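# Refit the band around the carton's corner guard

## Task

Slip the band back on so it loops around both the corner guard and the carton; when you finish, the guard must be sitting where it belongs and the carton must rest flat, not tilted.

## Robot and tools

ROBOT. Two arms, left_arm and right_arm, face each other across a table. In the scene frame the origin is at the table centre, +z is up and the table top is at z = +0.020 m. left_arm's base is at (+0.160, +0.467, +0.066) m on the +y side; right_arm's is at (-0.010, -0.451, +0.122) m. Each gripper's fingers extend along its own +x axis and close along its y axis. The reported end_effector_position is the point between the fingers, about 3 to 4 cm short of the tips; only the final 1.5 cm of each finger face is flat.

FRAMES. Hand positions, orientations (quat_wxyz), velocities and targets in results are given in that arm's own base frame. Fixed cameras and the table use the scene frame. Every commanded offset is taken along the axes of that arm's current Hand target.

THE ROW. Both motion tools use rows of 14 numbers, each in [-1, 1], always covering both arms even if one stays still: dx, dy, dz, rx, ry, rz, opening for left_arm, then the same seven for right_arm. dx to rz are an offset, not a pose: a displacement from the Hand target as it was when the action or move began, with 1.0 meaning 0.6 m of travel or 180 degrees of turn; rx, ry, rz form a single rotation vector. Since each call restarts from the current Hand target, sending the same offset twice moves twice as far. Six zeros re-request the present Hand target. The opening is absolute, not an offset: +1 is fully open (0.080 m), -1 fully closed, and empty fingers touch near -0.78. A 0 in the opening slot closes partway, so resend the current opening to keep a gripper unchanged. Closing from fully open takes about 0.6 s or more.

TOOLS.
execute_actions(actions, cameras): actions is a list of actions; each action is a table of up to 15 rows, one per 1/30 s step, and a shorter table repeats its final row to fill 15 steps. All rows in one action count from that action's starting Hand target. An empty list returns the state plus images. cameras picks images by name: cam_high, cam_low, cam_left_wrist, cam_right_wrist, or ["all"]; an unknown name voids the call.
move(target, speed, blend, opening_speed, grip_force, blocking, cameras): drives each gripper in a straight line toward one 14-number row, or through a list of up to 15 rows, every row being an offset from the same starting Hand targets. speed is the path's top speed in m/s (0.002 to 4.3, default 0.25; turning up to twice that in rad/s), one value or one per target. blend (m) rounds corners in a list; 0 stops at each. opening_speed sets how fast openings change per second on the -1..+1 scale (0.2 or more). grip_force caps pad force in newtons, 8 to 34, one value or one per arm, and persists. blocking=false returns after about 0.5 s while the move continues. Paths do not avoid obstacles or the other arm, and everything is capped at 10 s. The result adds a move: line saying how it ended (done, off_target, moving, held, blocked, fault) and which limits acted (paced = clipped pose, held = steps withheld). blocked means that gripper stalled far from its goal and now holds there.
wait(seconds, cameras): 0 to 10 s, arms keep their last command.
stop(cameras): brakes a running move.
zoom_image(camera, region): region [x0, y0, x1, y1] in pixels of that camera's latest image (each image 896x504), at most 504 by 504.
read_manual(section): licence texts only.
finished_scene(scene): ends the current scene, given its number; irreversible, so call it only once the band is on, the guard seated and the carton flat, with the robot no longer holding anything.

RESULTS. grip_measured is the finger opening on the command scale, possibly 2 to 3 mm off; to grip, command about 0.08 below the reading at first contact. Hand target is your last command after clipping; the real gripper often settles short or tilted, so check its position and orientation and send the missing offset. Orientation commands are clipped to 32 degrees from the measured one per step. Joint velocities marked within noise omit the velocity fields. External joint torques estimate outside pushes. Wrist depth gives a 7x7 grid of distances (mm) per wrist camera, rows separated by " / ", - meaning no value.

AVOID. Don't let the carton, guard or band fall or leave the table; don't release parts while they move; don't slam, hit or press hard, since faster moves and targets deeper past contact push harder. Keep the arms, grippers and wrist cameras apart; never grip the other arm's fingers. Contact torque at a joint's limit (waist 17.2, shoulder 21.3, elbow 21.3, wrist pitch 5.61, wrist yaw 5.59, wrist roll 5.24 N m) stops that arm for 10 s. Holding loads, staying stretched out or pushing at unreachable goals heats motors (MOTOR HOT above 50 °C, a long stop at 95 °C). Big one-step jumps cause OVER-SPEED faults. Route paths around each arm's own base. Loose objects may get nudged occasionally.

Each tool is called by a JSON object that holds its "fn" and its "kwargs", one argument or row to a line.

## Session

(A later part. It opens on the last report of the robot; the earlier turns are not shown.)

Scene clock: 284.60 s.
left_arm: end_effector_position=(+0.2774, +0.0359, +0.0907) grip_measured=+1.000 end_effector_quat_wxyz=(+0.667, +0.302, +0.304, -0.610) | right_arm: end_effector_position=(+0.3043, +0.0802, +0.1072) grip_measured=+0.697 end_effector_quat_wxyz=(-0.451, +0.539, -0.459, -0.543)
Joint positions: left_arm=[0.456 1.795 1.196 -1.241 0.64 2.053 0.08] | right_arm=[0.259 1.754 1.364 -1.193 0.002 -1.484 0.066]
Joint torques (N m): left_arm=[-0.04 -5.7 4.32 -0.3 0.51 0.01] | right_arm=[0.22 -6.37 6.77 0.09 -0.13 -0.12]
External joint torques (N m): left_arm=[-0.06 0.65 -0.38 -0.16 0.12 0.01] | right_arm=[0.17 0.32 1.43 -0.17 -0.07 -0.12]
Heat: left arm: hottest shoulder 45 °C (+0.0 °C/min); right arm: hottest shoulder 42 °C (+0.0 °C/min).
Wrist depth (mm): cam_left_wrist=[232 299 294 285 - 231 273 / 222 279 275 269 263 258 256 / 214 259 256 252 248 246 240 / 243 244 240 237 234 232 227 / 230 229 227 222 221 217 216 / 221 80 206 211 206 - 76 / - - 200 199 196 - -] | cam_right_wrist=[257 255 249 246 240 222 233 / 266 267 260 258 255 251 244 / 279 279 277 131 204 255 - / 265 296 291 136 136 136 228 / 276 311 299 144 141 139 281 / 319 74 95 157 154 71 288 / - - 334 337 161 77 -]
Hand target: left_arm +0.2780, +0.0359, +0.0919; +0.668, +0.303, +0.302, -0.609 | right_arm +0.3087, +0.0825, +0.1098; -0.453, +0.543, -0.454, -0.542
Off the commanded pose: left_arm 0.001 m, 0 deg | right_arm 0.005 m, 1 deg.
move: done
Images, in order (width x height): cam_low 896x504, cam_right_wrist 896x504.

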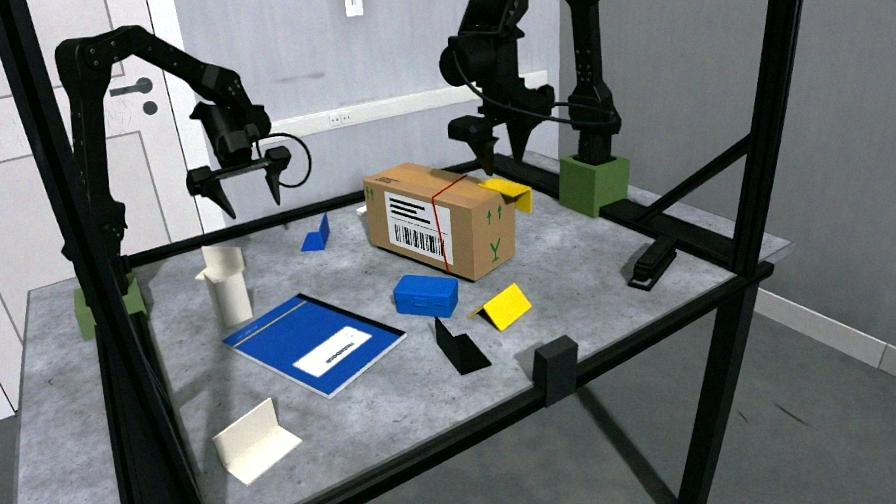

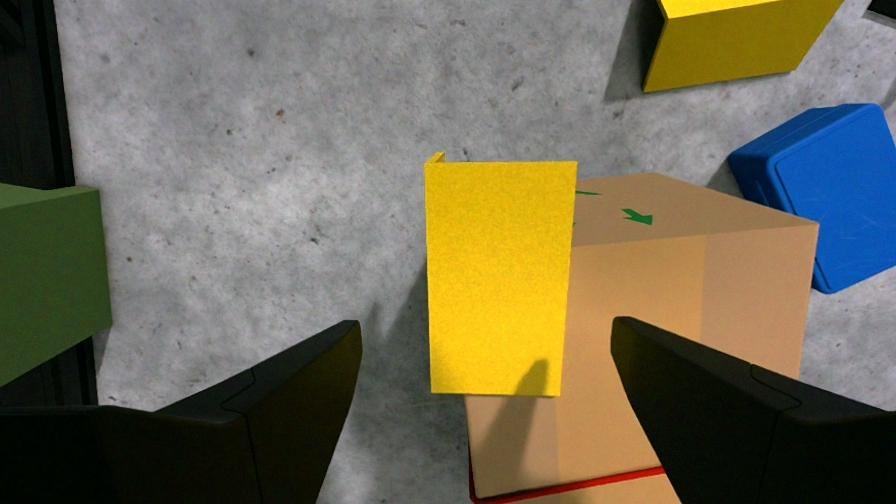

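{"fn": "move", "kwargs": {
  "target": [
    [0,0,0,0,0,0,1, 0.03,-0.012,0,0,0,0,0.7],
    [0,0,0,0,0,0,1, 0.059,-0.012,0,0,0,0,0.7],
    [0,0,0,0,0,0,1, 0.059,-0.012,0,0,0,0,0.2]
  ],
  "speed": [0.12,0.06,0.05],
  "blend": [0.005,0,0],
  "opening_speed": 0.4,
  "grip_force": 12,
  "cameras": ["cam_right_wrist","cam_low"]
}}

{"fn": "zoom_image", "kwargs": {
  "camera": "cam_low",
  "region": [400, 100, 600, 300]
}}

Scene clock: 297.80 s.
left_arm: end_effector_position=(+0.2774, +0.0359, +0.0907) grip_measured=+1.000 end_effector_quat_wxyz=(+0.667, +0.302, +0.304, -0.610) | right_arm: end_effector_position=(+0.3132, +0.0825, +0.0774) grip_measured=+0.219 end_effector_quat_wxyz=(-0.451, +0.540, -0.458, -0.543)
Joint positions: left_arm=[0.456 1.795 1.196 -1.241 0.64 2.053 0.08] | right_arm=[0.259 1.809 1.311 -1.083 0.002 -1.487 0.045]
Joint torques (N m): left_arm=[-0.02 -5.68 4.44 -0.29 0.48 0.01] | right_arm=[0.03 -6.78 4.08 1.75 -0.15 -0.06]
External joint torques (N m): left_arm=[0.02 0.7 -0.26 -0.13 0.09 0.01] | right_arm=[0.04 0.18 -1.12 1.5 -0.09 -0.06]
Heat: left arm: hottest shoulder 45 °C (+0.0 °C/min); right arm: hottest elbow 45 °C (+2.0 °C/min).
Wrist depth (mm): cam_left_wrist=[232 299 295 293 - 228 272 / 222 278 273 268 264 258 257 / 214 259 255 252 248 244 241 / 244 243 240 236 234 231 227 / 231 229 226 223 221 217 215 / 222 80 207 211 207 - 76 / - - 201 199 196 - -] | cam_right_wrist=[232 227 223 220 216 201 206 / 241 237 234 231 227 223 218 / 253 251 246 102 232 231 - / 270 266 261 105 116 123 112 / 285 280 272 110 109 110 110 / 297 293 79 117 114 113 114 / - - - 128 125 69 -]
Hand target: left_arm +0.2780, +0.0359, +0.0919; +0.668, +0.303, +0.302, -0.609 | right_arm +0.3158, +0.0838, +0.0743; -0.453, +0.543, -0.454, -0.542
Off the commanded pose: left_arm 0.001 m, 0 deg | right_arm 0.004 m, 1 deg.
grip_force (N): 12, 12
move: done
Images, in order (width x height): cam_low 896x504, cam_right_wrist 896x504.

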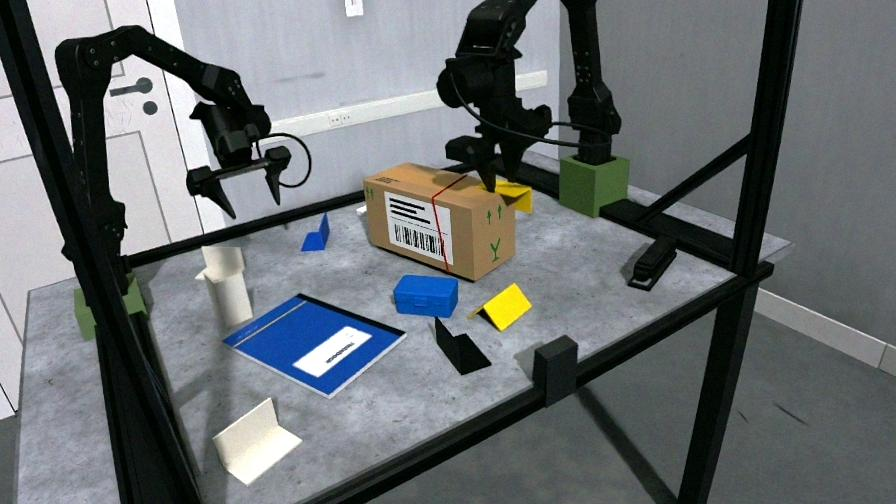

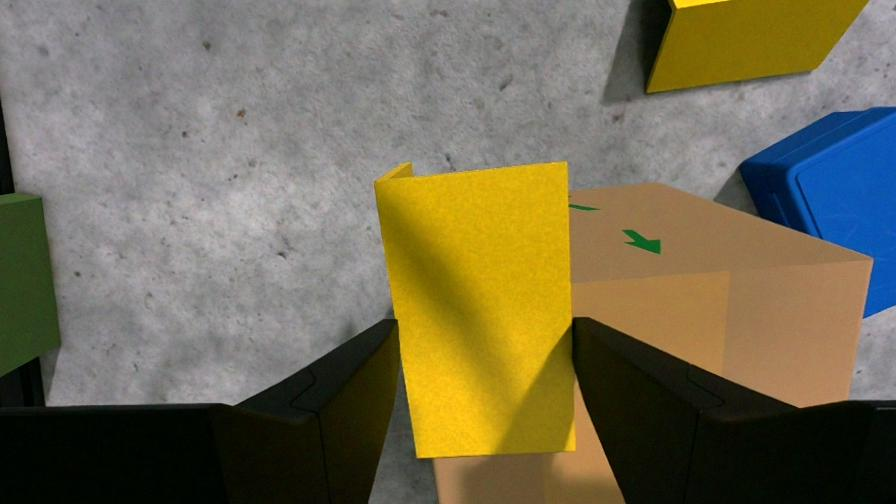

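Scaled by 2.520.

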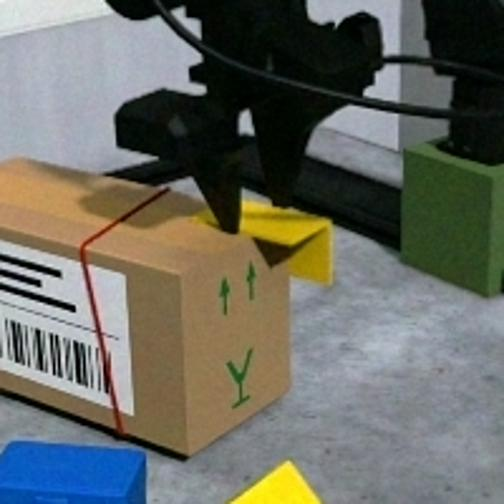

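{"fn": "move", "kwargs": {
  "target": [
    [0,0,0,0,0,0,1, 0,0,0,0,0,0,0.5],
    [0,0,0,0,0,0,1, 0,0,0,-0.032,0,0,0.5],
    [0,0,0,0,0,0,1, 0,0,0,-0.032,0,0,0.15],
    [0,0,0,0,0,0,1, -0.005,0,0,-0.032,0,0,0.15]
  ],
  "speed": 0.06,
  "opening_speed": 0.5,
  "cameras": ["cam_right_wrist"]
}}

Scene clock: 323.43 s.
left_arm: end_effector_position=(+0.2774, +0.0359, +0.0907) grip_measured=+1.000 end_effector_quat_wxyz=(+0.667, +0.302, +0.304, -0.610) | right_arm: end_effector_position=(+0.3134, +0.0809, +0.0774) grip_measured=+0.204 end_effector_quat_wxyz=(-0.423, +0.563, -0.432, -0.564)
Joint positions: left_arm=[0.456 1.795 1.196 -1.241 0.64 2.053 0.08] | right_arm=[0.256 1.809 1.311 -1.084 0.007 -1.587 0.044]
Joint torques (N m): left_arm=[0.06 -5.74 4.38 -0.33 0.49 0.03] | right_arm=[0.26 -7.09 5.05 0.91 -0.33 -0.09]
External joint torques (N m): left_arm=[0.07 0.62 -0.33 -0.19 0.1 0.03] | right_arm=[0.3 -0.16 -0.18 0.64 -0.28 -0.09]
Heat: left arm: hottest shoulder 45 °C (+0.0 °C/min); right arm: hottest shoulder 43 °C (+1.0 °C/min).
Wrist depth (mm): cam_left_wrist=[231 299 294 285 274 228 271 / 222 278 275 268 263 255 257 / 215 259 255 254 248 246 241 / 243 242 239 235 233 232 227 / 230 228 226 222 221 217 216 / 221 80 208 210 206 - 76 / - - 201 200 195 - -] | cam_right_wrist=[230 226 223 219 216 200 187 / 243 237 234 232 227 223 221 / 254 250 247 100 192 232 - / 268 264 259 104 109 131 - / 285 280 271 111 109 110 109 / 298 - 80 117 114 113 259 / - - - 129 125 69 -]
Hand target: left_arm +0.2780, +0.0359, +0.0919; +0.668, +0.303, +0.302, -0.609 | right_arm +0.3158, +0.0837, +0.0774; -0.426, +0.565, -0.426, -0.564
Off the commanded pose: left_arm 0.001 m, 0 deg | right_arm 0.004 m, 1 deg.
grip_force (N): 12, 12
move: done
Images, in order (width x height): cam_right_wrist 896x504.

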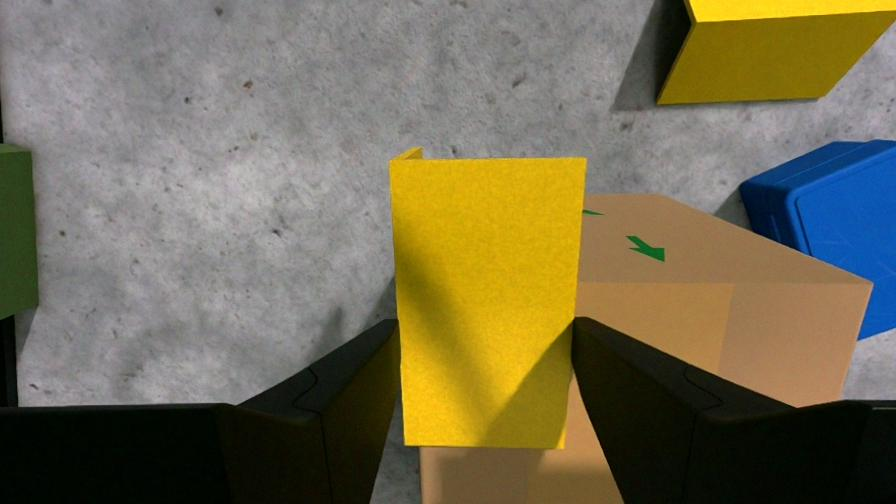

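{"fn": "move", "kwargs": {
  "target": [0,0,0,0,0,0,1, -0.003,0,-0.052,0,0,0,0.15],
  "speed": 0.06,
  "cameras": ["cam_right_wrist","cam_low"]
}}

{"fn": "zoom_image", "kwargs": {
  "camera": "cam_low",
  "region": [400, 100, 600, 300]
}}

Scene clock: 332.43 s.
left_arm: end_effector_position=(+0.2774, +0.0359, +0.0907) grip_measured=+1.000 end_effector_quat_wxyz=(+0.667, +0.302, +0.304, -0.610) | right_arm: end_effector_position=(+0.3196, +0.0557, +0.0781) grip_measured=+0.204 end_effector_quat_wxyz=(-0.424, +0.562, -0.426, -0.569)
Joint positions: left_arm=[0.456 1.795 1.196 -1.241 0.64 2.053 0.08] | right_arm=[0.17 1.809 1.314 -1.084 -0.005 -1.681 0.044]
Joint torques (N m): left_arm=[0.07 -5.78 4.26 -0.33 0.52 0.02] | right_arm=[-0.49 -6.47 6.31 0.2 0.11 -0.13]
External joint torques (N m): left_arm=[0.07 0.66 -0.48 -0.19 0.13 0.02] | right_arm=[-0.45 0.5 1.1 -0.04 0.17 -0.13]
Heat: left arm: hottest shoulder 45 °C (+0.0 °C/min); right arm: hottest shoulder 43 °C (+1.0 °C/min).
Wrist depth (mm): cam_left_wrist=[231 299 293 287 279 229 271 / 223 278 274 268 265 257 257 / 215 259 256 253 249 246 242 / 244 243 241 236 234 232 228 / 231 229 227 222 221 218 216 / 221 80 207 211 207 - 76 / - - 201 199 196 - -] | cam_right_wrist=[232 228 226 221 217 212 211 / 243 238 235 232 228 225 220 / 254 250 246 101 102 117 100 / 268 264 258 104 106 105 103 / 282 277 269 110 109 111 110 / 294 289 80 116 114 113 259 / - - - 128 124 69 -]
Hand target: left_arm +0.2780, +0.0359, +0.0919; +0.668, +0.303, +0.302, -0.609 | right_arm +0.3244, +0.0537, +0.0792; -0.426, +0.565, -0.426, -0.564
Off the commanded pose: left_arm 0.001 m, 0 deg | right_arm 0.005 m, 1 deg.
grip_force (N): 12, 12
move: done
Images, in order (width x height): cam_low 896x504, cam_right_wrist 896x504.

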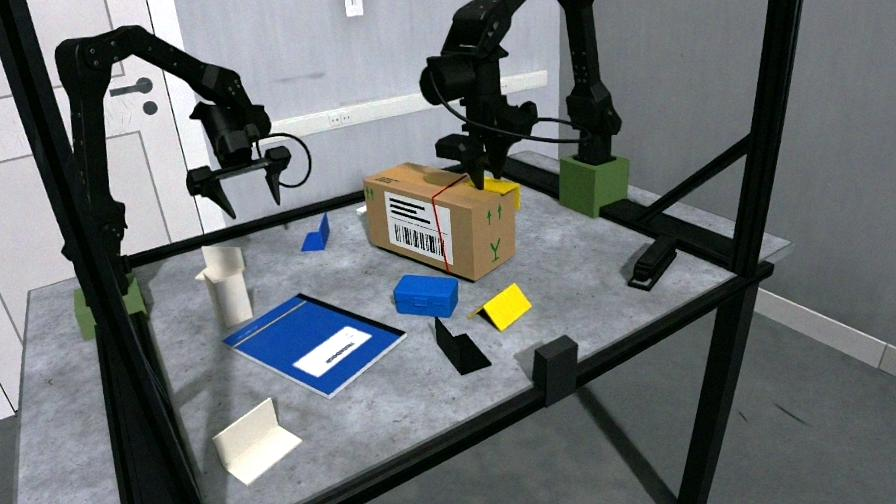

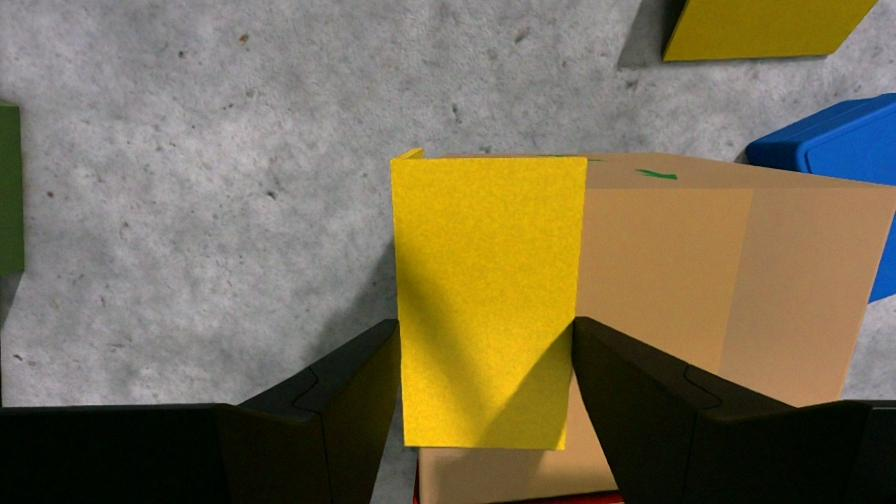

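Scaled by 2.520.

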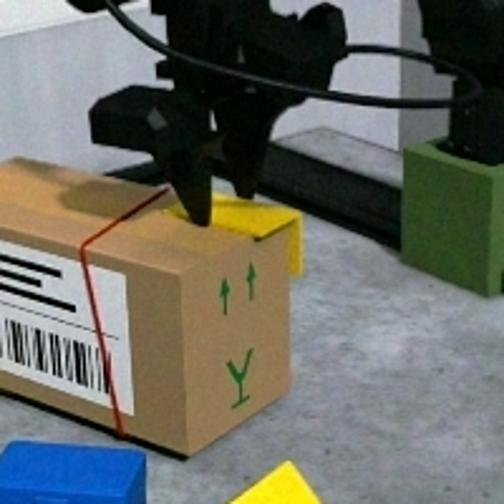

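{"fn": "move", "kwargs": {
  "target": [
    [0,0,0,0,0,0,1, 0,0,-0.014,0,0,0,0.15],
    [0,0,0,0,0,0,1, 0.004,0,-0.014,0,0,0,0.4],
    [0,0,0,0,0,0,1, -0.10,0,-0.014,0,0,0,0.4]
  ],
  "speed": [0.06,0.06,0.15],
  "opening_speed": 0.4,
  "cameras": ["cam_right_wrist"]
}}

Scene clock: 344.00 s.
left_arm: end_effector_position=(+0.2774, +0.0359, +0.0907) grip_measured=+1.000 end_effector_quat_wxyz=(+0.667, +0.302, +0.304, -0.610) | right_arm: end_effector_position=(+0.3233, +0.0466, +0.1332) grip_measured=+0.397 end_effector_quat_wxyz=(-0.421, +0.560, -0.430, -0.570)
Joint positions: left_arm=[0.456 1.795 1.196 -1.241 0.64 2.053 0.08] | right_arm=[0.143 1.796 1.518 -1.313 -0.001 -1.707 0.053]
Joint torques (N m): left_arm=[0.01 -5.72 4.29 -0.31 0.5 0.01] | right_arm=[-0.34 -8.05 6.75 -0.27 -0.02 -0.09]
External joint torques (N m): left_arm=[-0.01 0.67 -0.39 -0.16 0.12 0.01] | right_arm=[-0.38 -1.02 1.37 -0.51 0.04 -0.09]
Heat: left arm: hottest shoulder 45 °C (+0.0 °C/min); right arm: hottest elbow 44 °C (+2.0 °C/min).
Wrist depth (mm): cam_left_wrist=[232 301 293 286 - 228 267 / 221 278 275 268 263 259 257 / 215 258 255 252 249 244 242 / 243 244 239 236 234 231 228 / 230 230 226 222 221 218 216 / 221 80 208 211 208 - 76 / - - 201 199 197 - -] | cam_right_wrist=[285 280 276 270 266 262 257 / - 294 288 281 276 270 265 / 321 308 300 154 155 153 - / 326 329 320 163 162 161 299 / 343 347 326 172 168 168 309 / 367 358 88 185 179 80 322 / - - 89 197 192 71 -]
Hand target: left_arm +0.2780, +0.0359, +0.0919; +0.668, +0.303, +0.302, -0.609 | right_arm +0.3267, +0.0457, +0.1392; -0.426, +0.565, -0.426, -0.564
Off the commanded pose: left_arm 0.001 m, 0 deg | right_arm 0.007 m, 1 deg.
grip_force (N): 12, 12
move: done
Images, in order (width x height): cam_right_wrist 896x504.

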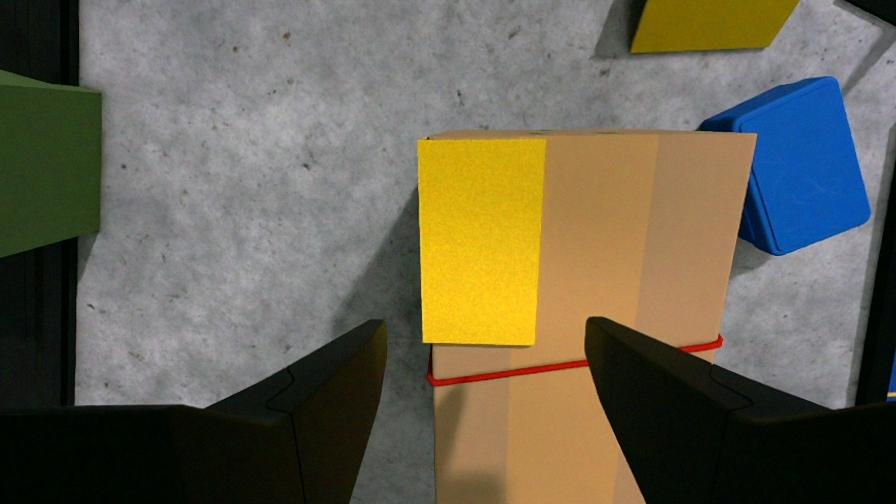

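{"fn": "move", "kwargs": {
  "target": [0,0,0,0,0,0,1, 0.049,-0.052,-0.080,0.5,0,0,-0.25],
  "speed": 0.3,
  "grip_force": 34,
  "cameras": ["cam_right_wrist"]
}}

Scene clock: 370.27 s.
left_arm: end_effector_position=(+0.2774, +0.0359, +0.0907) grip_measured=+1.000 end_effector_quat_wxyz=(+0.667, +0.302, +0.304, -0.610) | right_arm: end_effector_position=(+0.3650, +0.0092, +0.1075) grip_measured=-0.247 end_effector_quat_wxyz=(+0.695, -0.099, +0.705, +0.101)
Joint positions: left_arm=[0.456 1.795 1.196 -1.241 0.64 2.053 0.08] | right_arm=[0.025 1.947 1.614 -1.251 -0.001 -0.259 0.024]
Joint torques (N m): left_arm=[0 -5.68 4.37 -0.29 0.49 0.02] | right_arm=[-0.25 -7.79 6.91 0.18 0 0.12]
External joint torques (N m): left_arm=[-0.02 0.71 -0.39 -0.16 0.1 0.02] | right_arm=[-0.29 0.3 1.48 -0.13 0.02 0.12]
Heat: left arm: hottest shoulder 45 °C (+0.0 °C/min); right arm: hottest shoulder 45 °C (+3.0 °C/min).
Wrist depth (mm): cam_left_wrist=[233 300 295 297 - 229 273 / 222 277 274 267 263 257 257 / 215 259 256 253 248 244 241 / 244 243 240 235 233 231 228 / 230 229 226 223 221 217 216 / 222 80 208 211 206 - 76 / - - 201 199 196 - -] | cam_right_wrist=[250 230 243 242 238 237 236 / 263 126 124 123 122 121 120 / 278 133 132 129 128 127 124 / 295 143 138 137 136 133 132 / 311 150 145 143 142 141 139 / 311 323 - 153 87 148 148 / - - - 339 73 - -]
Hand target: left_arm +0.2780, +0.0359, +0.0919; +0.668, +0.303, +0.302, -0.609 | right_arm +0.3699, +0.0081, +0.1098; +0.700, -0.099, +0.700, +0.098
Off the commanded pose: left_arm 0.001 m, 0 deg | right_arm 0.006 m, 1 deg.
move: done
Images, in order (width x height): cam_right_wrist 896x504.

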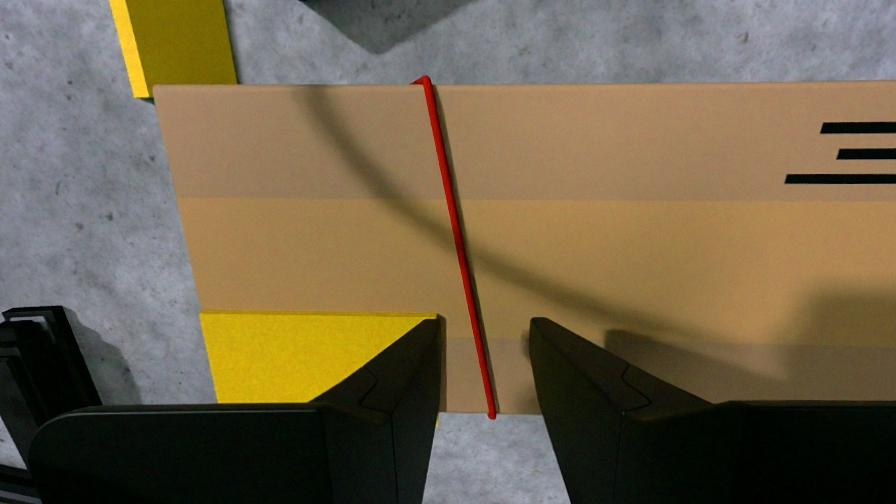

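{"fn": "move", "kwargs": {
  "target": [
    [0,0,0,0,0,0,1, 0.03,0.0045,0.005,0,0,0,-0.25],
    [0,0,0,0,0,0,1, 0.061,0.0045,0.005,0,0,0,-0.25],
    [0,0,0,0,0,0,1, 0.061,0.0045,0.005,0,0,0,-1],
    [0,0,0,0,0,0,1, 0.005,0.0045,-0.03,0,0,0,-1],
    [0,0,0,0,0,0,1, 0.003,0.0045,-0.12,0,0,0,-1]
  ],
  "speed": 0.1,
  "blend": [0.005,0,0,0.01,0],
  "opening_speed": 1,
  "cameras": ["cam_right_wrist"]
}}

Scene clock: 385.03 s.
left_arm: end_effector_position=(+0.2774, +0.0359, +0.0907) grip_measured=+1.000 end_effector_quat_wxyz=(+0.667, +0.302, +0.304, -0.610) | right_arm: end_effector_position=(+0.3111, -0.0028, +0.1077) grip_measured=-0.766 end_effector_quat_wxyz=(+0.709, -0.100, +0.690, +0.105)
Joint positions: left_arm=[0.456 1.795 1.196 -1.241 0.64 2.053 0.08] | right_arm=[-0.014 1.709 1.312 -1.149 -0.011 -0.306 0.001]
Joint torques (N m): left_arm=[0.05 -5.7 4.34 -0.29 0.49 0.01] | right_arm=[-1.29 -9.16 2.75 -1.89 0.37 -0.06]
External joint torques (N m): left_arm=[0.05 0.64 -0.37 -0.15 0.11 0.01] | right_arm=[-1.33 -2.77 -2.63 -2.25 0.4 -0.06]
Heat: left arm: hottest shoulder 45 °C (+0.0 °C/min); right arm: hottest shoulder 45 °C (+2.0 °C/min).
Wrist depth (mm): cam_left_wrist=[232 299 295 285 273 228 272 / 221 279 275 268 264 257 256 / 215 259 255 251 249 244 242 / 244 243 240 236 232 230 228 / 230 229 227 223 220 217 216 / 221 80 208 211 207 - 76 / - - 201 199 196 - -] | cam_right_wrist=[256 124 122 120 119 119 117 / 266 129 128 126 125 124 122 / 280 134 132 131 131 129 128 / 293 141 137 137 138 136 135 / 307 310 304 141 297 294 289 / 305 322 317 - 77 306 301 / - - - - - - -]
Hand target: left_arm +0.2780, +0.0359, +0.0919; +0.668, +0.303, +0.302, -0.609 | right_arm +0.2999, -0.0091, +0.1081; +0.700, -0.098, +0.700, +0.098
Off the commanded pose: left_arm 0.001 m, 0 deg | right_arm 0.013 m, 2 deg.
move: off_target (right_arm)
Images, in order (width x height): cam_right_wrist 896x504.

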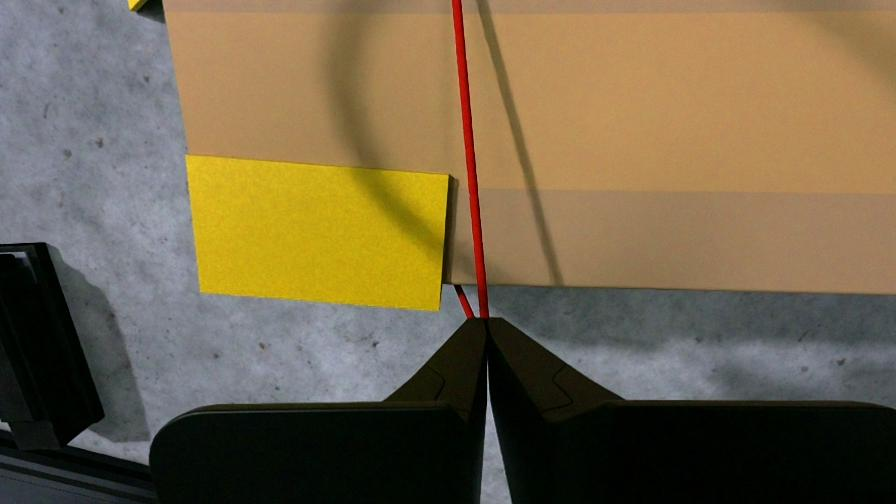

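{"fn": "move", "kwargs": {
  "target": [0,0,0,0,0,0,1, 0.008,-0.006,-0.058,0,0,0,-1],
  "speed": 0.1,
  "cameras": ["cam_right_wrist","cam_low"]
}}

{"fn": "zoom_image", "kwargs": {
  "camera": "cam_right_wrist",
  "region": [160, 120, 560, 345]
}}

Scene clock: 397.57 s.
left_arm: end_effector_position=(+0.2774, +0.0359, +0.0907) grip_measured=+1.000 end_effector_quat_wxyz=(+0.667, +0.302, +0.304, -0.610) | right_arm: end_effector_position=(+0.2809, -0.0153, +0.1052) grip_measured=-0.766 end_effector_quat_wxyz=(+0.713, -0.100, +0.685, +0.107)
Joint positions: left_arm=[0.456 1.795 1.196 -1.241 0.64 2.053 0.08] | right_arm=[-0.064 1.59 1.174 -1.118 -0.017 -0.358 0.001]
Joint torques (N m): left_arm=[-0.09 -5.78 4.38 -0.33 0.5 0.04] | right_arm=[-1.49 -7.86 2.44 -2.23 0.56 -0.04]
External joint torques (N m): left_arm=[-0.12 0.62 -0.38 -0.2 0.11 0.04] | right_arm=[-1.54 -2.32 -2.98 -2.61 0.6 -0.04]
Heat: left arm: hottest shoulder 45 °C (+0.0 °C/min); right arm: hottest shoulder 45 °C (+2.0 °C/min).
Wrist depth (mm): cam_left_wrist=[232 300 294 287 - 228 274 / 221 278 275 268 264 259 256 / 214 258 256 252 250 246 240 / 244 242 239 235 233 230 228 / 230 230 226 223 221 217 216 / 222 80 208 210 207 - 76 / - - 201 199 195 - -] | cam_right_wrist=[255 122 121 120 119 119 117 / 267 125 125 124 125 123 122 / 278 132 130 131 130 129 128 / 291 289 288 280 279 275 273 / 305 304 300 291 292 289 285 / 308 - 314 - 77 303 298 / - - - - - - -]
Hand target: left_arm +0.2780, +0.0359, +0.0919; +0.668, +0.303, +0.302, -0.609 | right_arm +0.2675, -0.0221, +0.1032; +0.700, -0.098, +0.700, +0.098
Off the commanded pose: left_arm 0.001 m, 0 deg | right_arm 0.015 m, 2 deg.
move: off_target (right_arm)
Images, in order (width x height): cam_low 896x504, cam_right_wrist 896x504.

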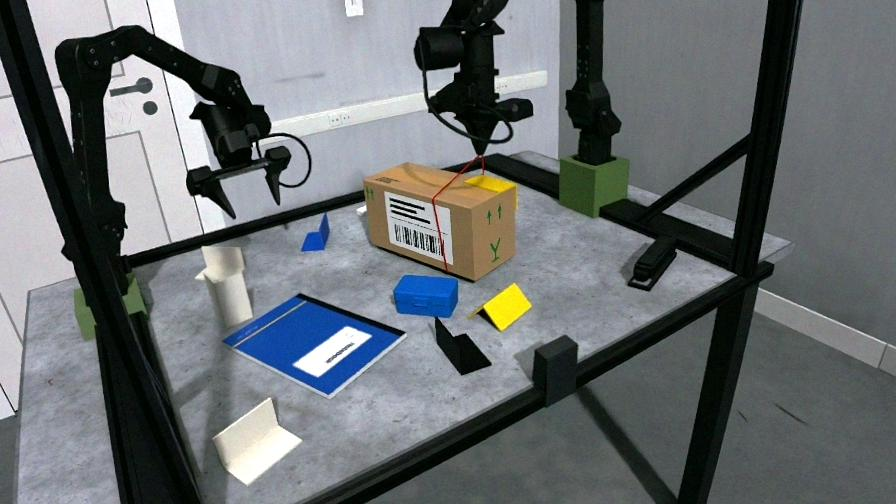

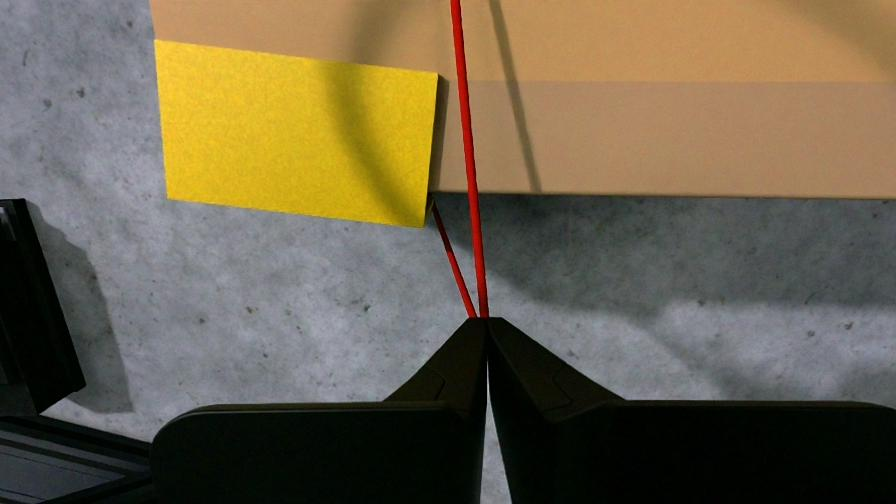

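Scaled by 1.260.

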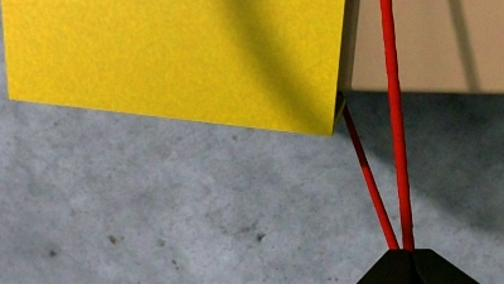

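{"fn": "zoom_image", "kwargs": {
  "camera": "cam_right_wrist",
  "region": [390, 170, 510, 250]
}}

{"fn": "zoom_image", "kwargs": {
  "camera": "cam_low",
  "region": [430, 140, 530, 220]
}}

Scaled by 4.200.

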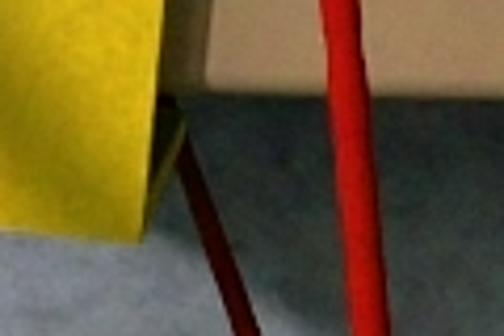

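Scaled by 5.040.

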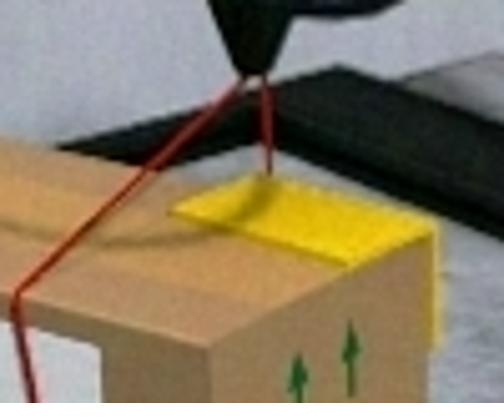

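{"fn": "move", "kwargs": {
  "target": [0,0,0,0,0,0,1, 0,0.122,0,0,0,0,-1],
  "speed": 0.1,
  "cameras": ["cam_right_wrist","cam_low"]
}}

{"fn": "zoom_image", "kwargs": {
  "camera": "cam_low",
  "region": [430, 140, 530, 220]
}}

Scene clock: 428.60 s.
left_arm: end_effector_position=(+0.2774, +0.0359, +0.0907) grip_measured=+1.000 end_effector_quat_wxyz=(+0.667, +0.302, +0.304, -0.610) | right_arm: end_effector_position=(+0.2618, +0.0480, +0.1058) grip_measured=-0.766 end_effector_quat_wxyz=(+0.715, -0.098, +0.685, +0.095)
Joint positions: left_arm=[0.456 1.795 1.196 -1.241 0.64 2.053 0.08] | right_arm=[0.185 1.527 1.114 -1.115 0.007 -0.089 0.001]
Joint torques (N m): left_arm=[0.07 -5.77 4.29 -0.32 0.51 0] | right_arm=[0.59 -7.3 2.38 -2.64 -0.24 0.1]
External joint torques (N m): left_arm=[0.06 0.6 -0.46 -0.19 0.12 0] | right_arm=[0.56 -2.19 -3.05 -3.03 -0.23 0.1]
Motor temperatures (°C): left_arm=[34 45 42 36 37 33] | right_arm=[37 46 43 45 37 41]
Heat: left arm: hottest shoulder 45 °C (+0.0 °C/min); right arm: hottest shoulder 46 °C (+1.0 °C/min).
Wrist depth (mm): cam_left_wrist=[232 300 297 287 287 227 274 / 222 279 274 269 264 259 258 / 215 258 255 253 250 245 242 / 243 243 240 236 233 231 227 / 231 229 227 222 222 218 216 / 222 80 208 211 207 - 76 / - - 200 199 196 - -] | cam_right_wrist=[251 251 246 120 120 120 119 / 262 261 257 123 124 125 125 / 275 273 273 130 129 131 131 / 258 287 286 285 284 280 279 / 264 301 299 291 295 294 292 / 277 313 312 - 77 304 306 / - - - - - - -]
Hand target: left_arm +0.2780, +0.0359, +0.0919; +0.668, +0.303, +0.302, -0.609 | right_arm +0.2473, +0.0483, +0.1032; +0.700, -0.099, +0.700, +0.098
Off the commanded pose: left_arm 0.001 m, 0 deg | right_arm 0.015 m, 2 deg.
move: off_target (right_arm)
Images, in order (width x height): cam_low 896x504, cam_right_wrist 896x504.

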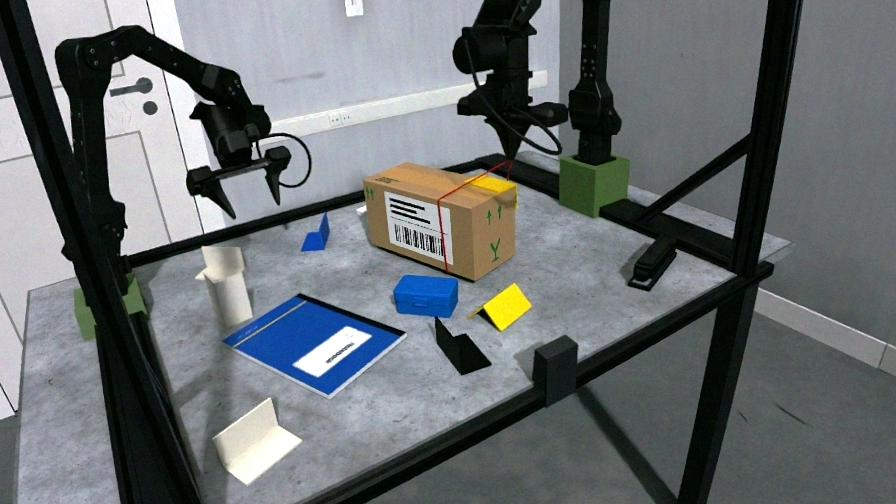

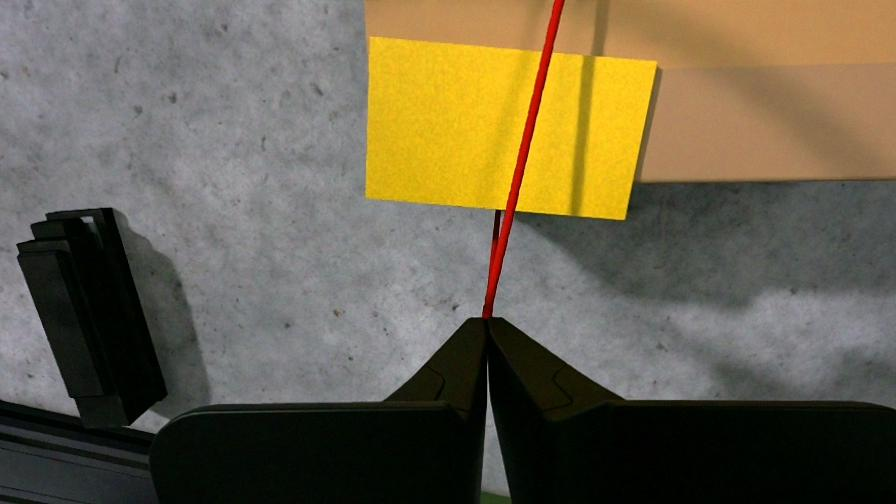

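Scaled by 5.040.

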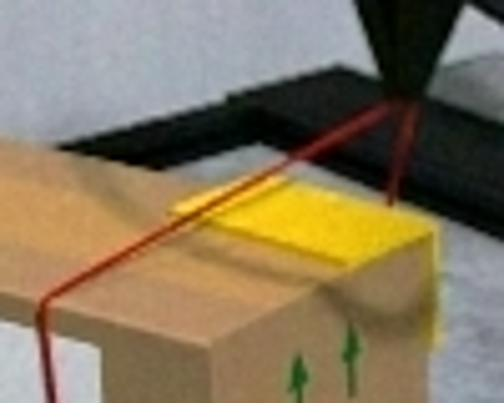

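{"fn": "move", "kwargs": {
  "target": [
    [0,0,0,0,0,0,1, 0.0,0.012,0.0,0,0,0,-1],
    [0,0,0,0,0,0,1, 0.036,0.012,0.032,0,0,0,-1],
    [0,0,0,0,0,0,1, 0.036,0.012,0.032,0,0,0,-0.5],
    [0,0,0,0,0,0,1, -0.05,0.012,0.025,0,0,0,-0.5]
  ],
  "speed": 0.08,
  "blend": [0.004,0,0,0],
  "opening_speed": 0.5,
  "cameras": ["cam_right_wrist"]
}}

Scene clock: 456.13 s.
left_arm: end_effector_position=(+0.2774, +0.0359, +0.0907) grip_measured=+1.000 end_effector_quat_wxyz=(+0.667, +0.302, +0.304, -0.610) | right_arm: end_effector_position=(+0.2564, +0.0575, +0.1266) grip_measured=-0.503 end_effector_quat_wxyz=(+0.692, -0.100, +0.709, +0.096)
Joint positions: left_arm=[0.456 1.795 1.196 -1.241 0.64 2.053 0.08] | right_arm=[0.223 1.559 1.228 -1.265 0.004 -0.055 0.012]
Joint torques (N m): left_arm=[0 -5.71 4.4 -0.31 0.51 0.02] | right_arm=[0.1 -6.66 6.91 -0.15 -0.18 0.09]
External joint torques (N m): left_arm=[0 0.71 -0.35 -0.17 0.12 0.02] | right_arm=[0.12 -1.38 1.52 -0.44 -0.17 0.09]
Heat: left arm: hottest shoulder 45 °C (+0.0 °C/min); right arm: hottest wrist pitch 47 °C (+7.1 °C/min).
Wrist depth (mm): cam_left_wrist=[232 299 296 287 273 229 272 / 221 278 273 267 265 261 257 / 215 259 255 252 248 244 242 / 244 242 239 235 234 231 228 / 231 229 226 223 221 218 215 / 222 80 208 210 206 - 76 / - - 201 199 196 - -] | cam_right_wrist=[264 262 262 132 132 132 133 / 279 278 277 139 139 141 140 / 294 294 293 291 287 285 285 / 309 309 310 306 305 304 301 / 333 329 331 320 322 325 321 / - 347 - - 72 341 338 / - - - - - - -]
Hand target: left_arm +0.2780, +0.0359, +0.0919; +0.668, +0.303, +0.302, -0.609 | right_arm +0.2598, +0.0594, +0.1332; +0.700, -0.098, +0.700, +0.098
Off the commanded pose: left_arm 0.001 m, 0 deg | right_arm 0.008 m, 1 deg.
move: done; blend cut to 0 m at target 1; target 3's new opening was sent with right_arm's hand 0.013 m and 3 deg from that target
Images, in order (width x height): cam_right_wrist 896x504.

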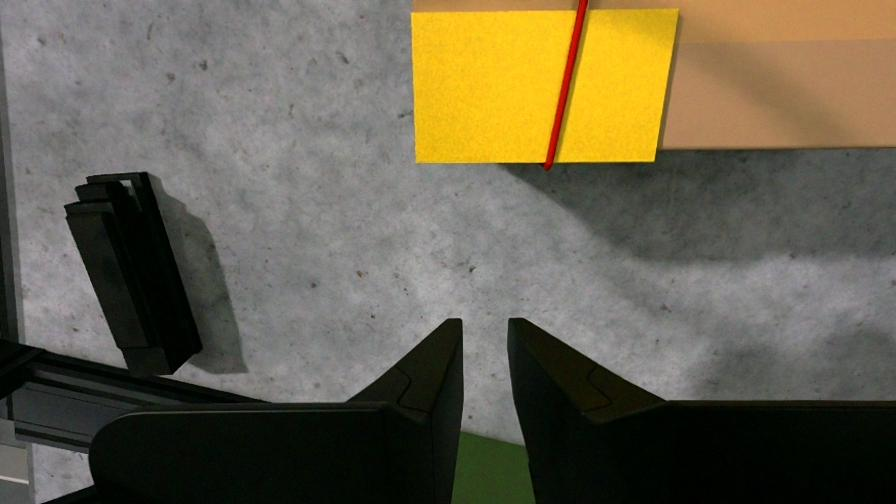

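{"fn": "move", "kwargs": {
  "target": [0,0,0,0,0,0,1, 0.039,-0.068,0.232,0,0,0,-0.3],
  "speed": 0.25,
  "cameras": ["cam_right_wrist"]
}}

Scene clock: 467.70 s.
left_arm: end_effector_position=(+0.2774, +0.0359, +0.0907) grip_measured=+1.000 end_effector_quat_wxyz=(+0.667, +0.302, +0.304, -0.610) | right_arm: end_effector_position=(+0.4012, +0.0580, +0.1080) grip_measured=-0.303 end_effector_quat_wxyz=(+0.697, -0.100, +0.703, +0.097)
Joint positions: left_arm=[0.456 1.795 1.196 -1.241 0.64 2.053 0.08] | right_arm=[0.145 2.108 1.851 -1.323 0.004 -0.133 0.021]
Joint torques (N m): left_arm=[0 -5.7 4.34 -0.32 0.47 0.01] | right_arm=[-0.14 -8.8 6.92 -0.11 -0.16 -0.07]
External joint torques (N m): left_arm=[0.03 0.73 -0.45 -0.19 0.08 0.01] | right_arm=[-0.21 0.4 1.46 -0.43 -0.14 -0.07]
Heat: left arm: hottest shoulder 45 °C (+0.0 °C/min); right arm: hottest shoulder 45 °C (-1.0 °C/min).
Wrist depth (mm): cam_left_wrist=[233 300 294 290 276 224 275 / 221 279 274 267 263 255 257 / 214 259 255 253 249 245 242 / 244 242 240 236 234 231 228 / 231 230 225 222 221 218 216 / 222 80 208 211 206 - 76 / - - 201 199 196 - -] | cam_right_wrist=[248 241 241 216 239 237 235 / 261 253 252 254 251 251 247 / 286 273 266 247 246 241 254 / 291 288 145 139 138 136 135 / 310 309 148 142 141 141 139 / 325 322 - 152 68 148 148 / - - - 159 77 - -]
Hand target: left_arm +0.2780, +0.0359, +0.0919; +0.668, +0.303, +0.302, -0.609 | right_arm +0.4048, +0.0584, +0.1099; +0.700, -0.099, +0.700, +0.098
Off the commanded pose: left_arm 0.001 m, 0 deg | right_arm 0.004 m, 1 deg.
move: done
Images, in order (width x height): cam_right_wrist 896x504.

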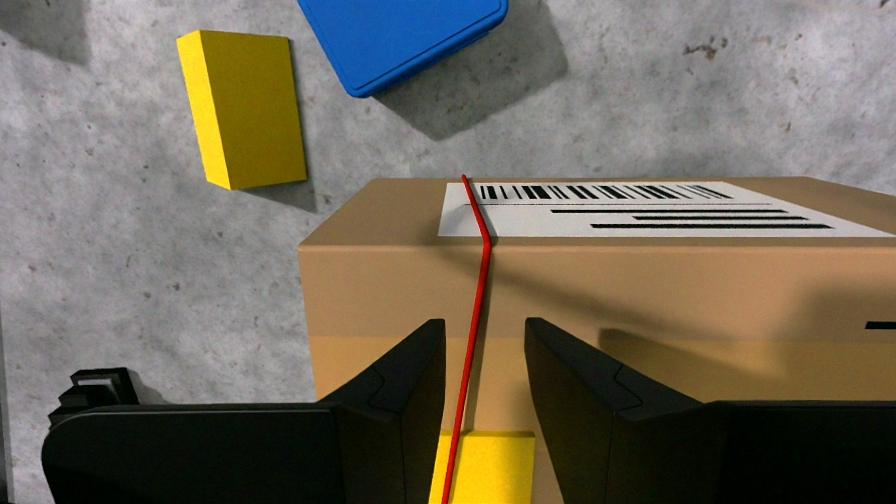

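{"fn": "move", "kwargs": {
  "target": [
    [0,0,0,0,0,0,1, 0.03,-0.003,0,0,0,0,-0.3],
    [0,0,0,0,0,0,1, 0.061,-0.003,0,0,0,0,-0.3],
    [0,0,0,0,0,0,1, 0.061,-0.003,0,0,0,0,-1],
    [0,0,0,0,0,0,1, 0.006,-0.003,0.015,0,0,0,-1],
    [0,0,0,0,0,0,1, 0.006,0.05,0.015,0,0,0,-1],
    [0,0,0,0,0,0,1, 0.054,0.05,0,0,0,0,-1],
    [0,0,0,0,0,0,1, 0.054,0.05,0,0,0,0,-0.5],
    [0,0,0,0,0,0,1, -0.01,0.05,0,0,0,0,-0.5]
  ],
  "speed": 0.09,
  "blend": [0.005,0,0,0.01,0.01,0,0,0],
  "opening_speed": 0.8,
  "cameras": ["cam_right_wrist"]
}}

Scene clock: 488.93 s.
left_arm: end_effector_position=(+0.2774, +0.0359, +0.0907) grip_measured=+1.000 end_effector_quat_wxyz=(+0.667, +0.302, +0.304, -0.610) | right_arm: end_effector_position=(+0.3929, +0.0874, +0.1068) grip_measured=-0.503 end_effector_quat_wxyz=(+0.690, -0.100, +0.710, +0.099)
Joint positions: left_arm=[0.456 1.795 1.196 -1.241 0.64 2.053 0.08] | right_arm=[0.219 2.113 1.854 -1.34 0 -0.065 0.012]
Joint torques (N m): left_arm=[-0.02 -5.69 4.33 -0.31 0.52 0.02] | right_arm=[-0.17 -10.99 6.92 -0.16 0 0.12]
External joint torques (N m): left_arm=[-0.02 0.67 -0.37 -0.17 0.13 0.02] | right_arm=[-0.01 -1.92 1.58 -0.42 0 0.12]
Heat: left arm: hottest shoulder 45 °C (+0.0 °C/min); right arm: hottest elbow 46 °C (+3.0 °C/min).
Wrist depth (mm): cam_left_wrist=[231 299 296 286 273 229 276 / 222 277 275 268 264 256 258 / 214 259 255 252 248 244 241 / 243 242 240 235 234 230 227 / 230 230 226 222 220 217 215 / 222 80 208 211 207 - 76 / - - 201 199 196 - -] | cam_right_wrist=[244 241 234 - 235 234 233 / 260 256 233 253 249 246 238 / 274 271 271 260 226 224 223 / 292 289 284 138 136 135 133 / 311 310 305 141 141 140 138 / 330 322 - 151 72 147 146 / - - - 159 - - -]
Hand target: left_arm +0.2780, +0.0359, +0.0919; +0.668, +0.303, +0.302, -0.609 | right_arm +0.3966, +0.0872, +0.1157; +0.700, -0.099, +0.700, +0.098
Off the commanded pose: left_arm 0.001 m, 0 deg | right_arm 0.010 m, 2 deg.
move: off_target (right_arm)
Images, in order (width x height): cam_right_wrist 896x504.

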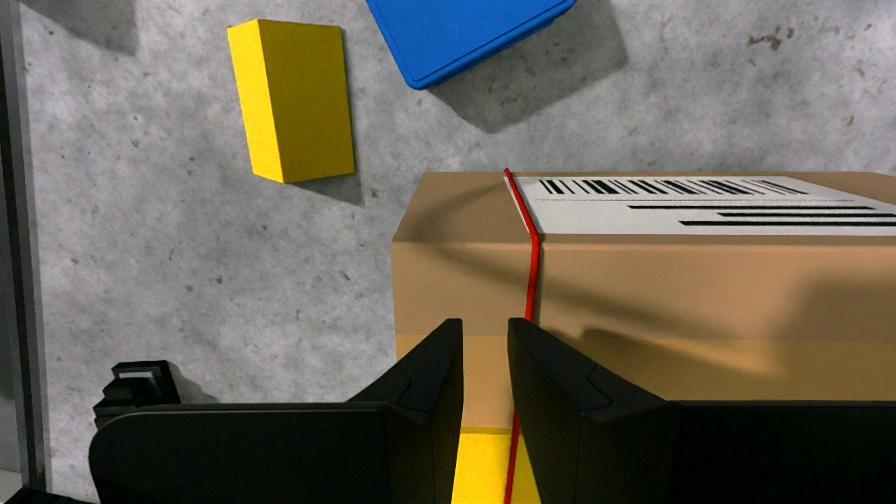

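{"fn": "move", "kwargs": {
  "target": [0,0,0,0,0,0,1, -0.16,-0.04,-0.08,0,0,0,-0.3],
  "speed": 0.3,
  "cameras": ["cam_right_wrist","cam_low"]
}}

{"fn": "zoom_image", "kwargs": {
  "camera": "cam_low",
  "region": [350, 140, 550, 300]
}}

Scene clock: 494.07 s.
left_arm: end_effector_position=(+0.2774, +0.0359, +0.0907) grip_measured=+1.000 end_effector_quat_wxyz=(+0.667, +0.302, +0.304, -0.610) | right_arm: end_effector_position=(+0.3559, +0.0510, +0.2084) grip_measured=-0.303 end_effector_quat_wxyz=(+0.721, -0.098, +0.679, +0.097)
Joint positions: left_arm=[0.456 1.795 1.196 -1.241 0.64 2.053 0.08] | right_arm=[0.143 1.898 1.95 -1.562 0.001 -0.134 0.021]
Joint torques (N m): left_arm=[0 -5.68 4.37 -0.29 0.51 0.02] | right_arm=[-0.01 -8.36 5.82 0.07 -0.05 -0.03]
External joint torques (N m): left_arm=[-0.03 0.72 -0.39 -0.16 0.12 0.02] | right_arm=[-0.06 -0.77 0.55 -0.35 -0.03 -0.03]
Heat: left arm: hottest shoulder 45 °C (+0.0 °C/min); right arm: hottest shoulder 46 °C (+0.0 °C/min).
Wrist depth (mm): cam_left_wrist=[232 299 296 285 278 228 276 / 222 277 275 268 265 258 257 / 215 259 255 251 248 245 242 / 243 242 239 235 232 232 228 / 231 230 227 222 221 217 215 / 222 80 208 210 205 - 76 / - - 202 200 196 - -] | cam_right_wrist=[1068 344 335 333 338 335 330 / 1103 358 351 349 345 343 338 / 1147 374 371 231 228 228 229 / 1224 391 387 240 239 239 242 / 1284 409 407 247 251 249 392 / 1375 423 - 84 68 411 409 / - - - 86 77 - -]
Hand target: left_arm +0.2780, +0.0359, +0.0919; +0.668, +0.303, +0.302, -0.609 | right_arm +0.3569, +0.0511, +0.2118; +0.700, -0.099, +0.700, +0.098
Off the commanded pose: left_arm 0.001 m, 0 deg | right_arm 0.004 m, 3 deg.
joint sent to its limit (right arm) — joint 4 (wrist pitch), lower limit. The joint targets are off in orientation, not in position.
move: off_target (right_arm)
Images, in order (width x height): cam_low 896x504, cam_right_wrist 896x504.

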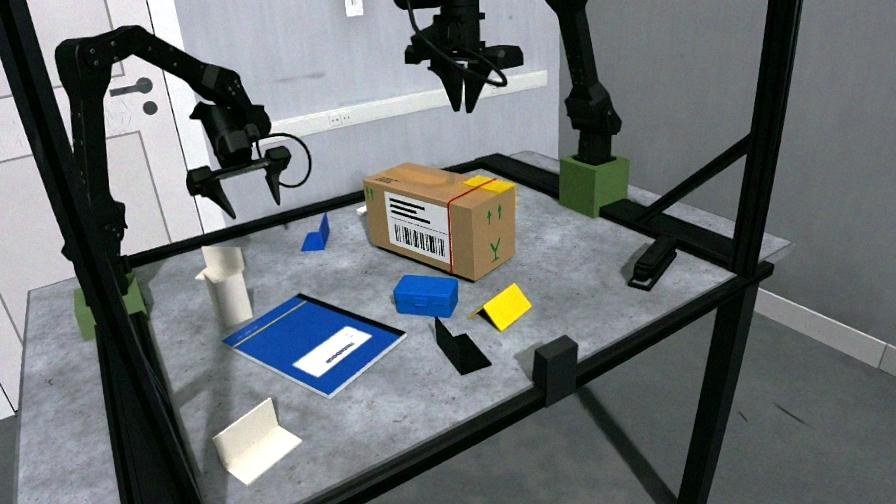

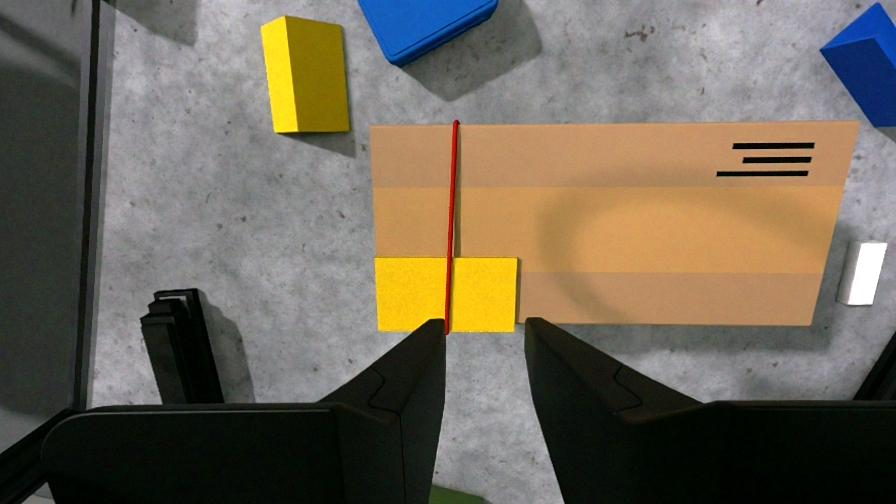

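Scaled by 2.520.

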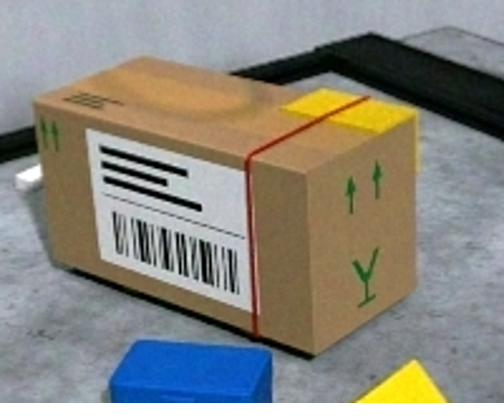

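{"fn": "finished_scene", "kwargs": {
  "scene": 2
}}

The scene is finished: the task was done.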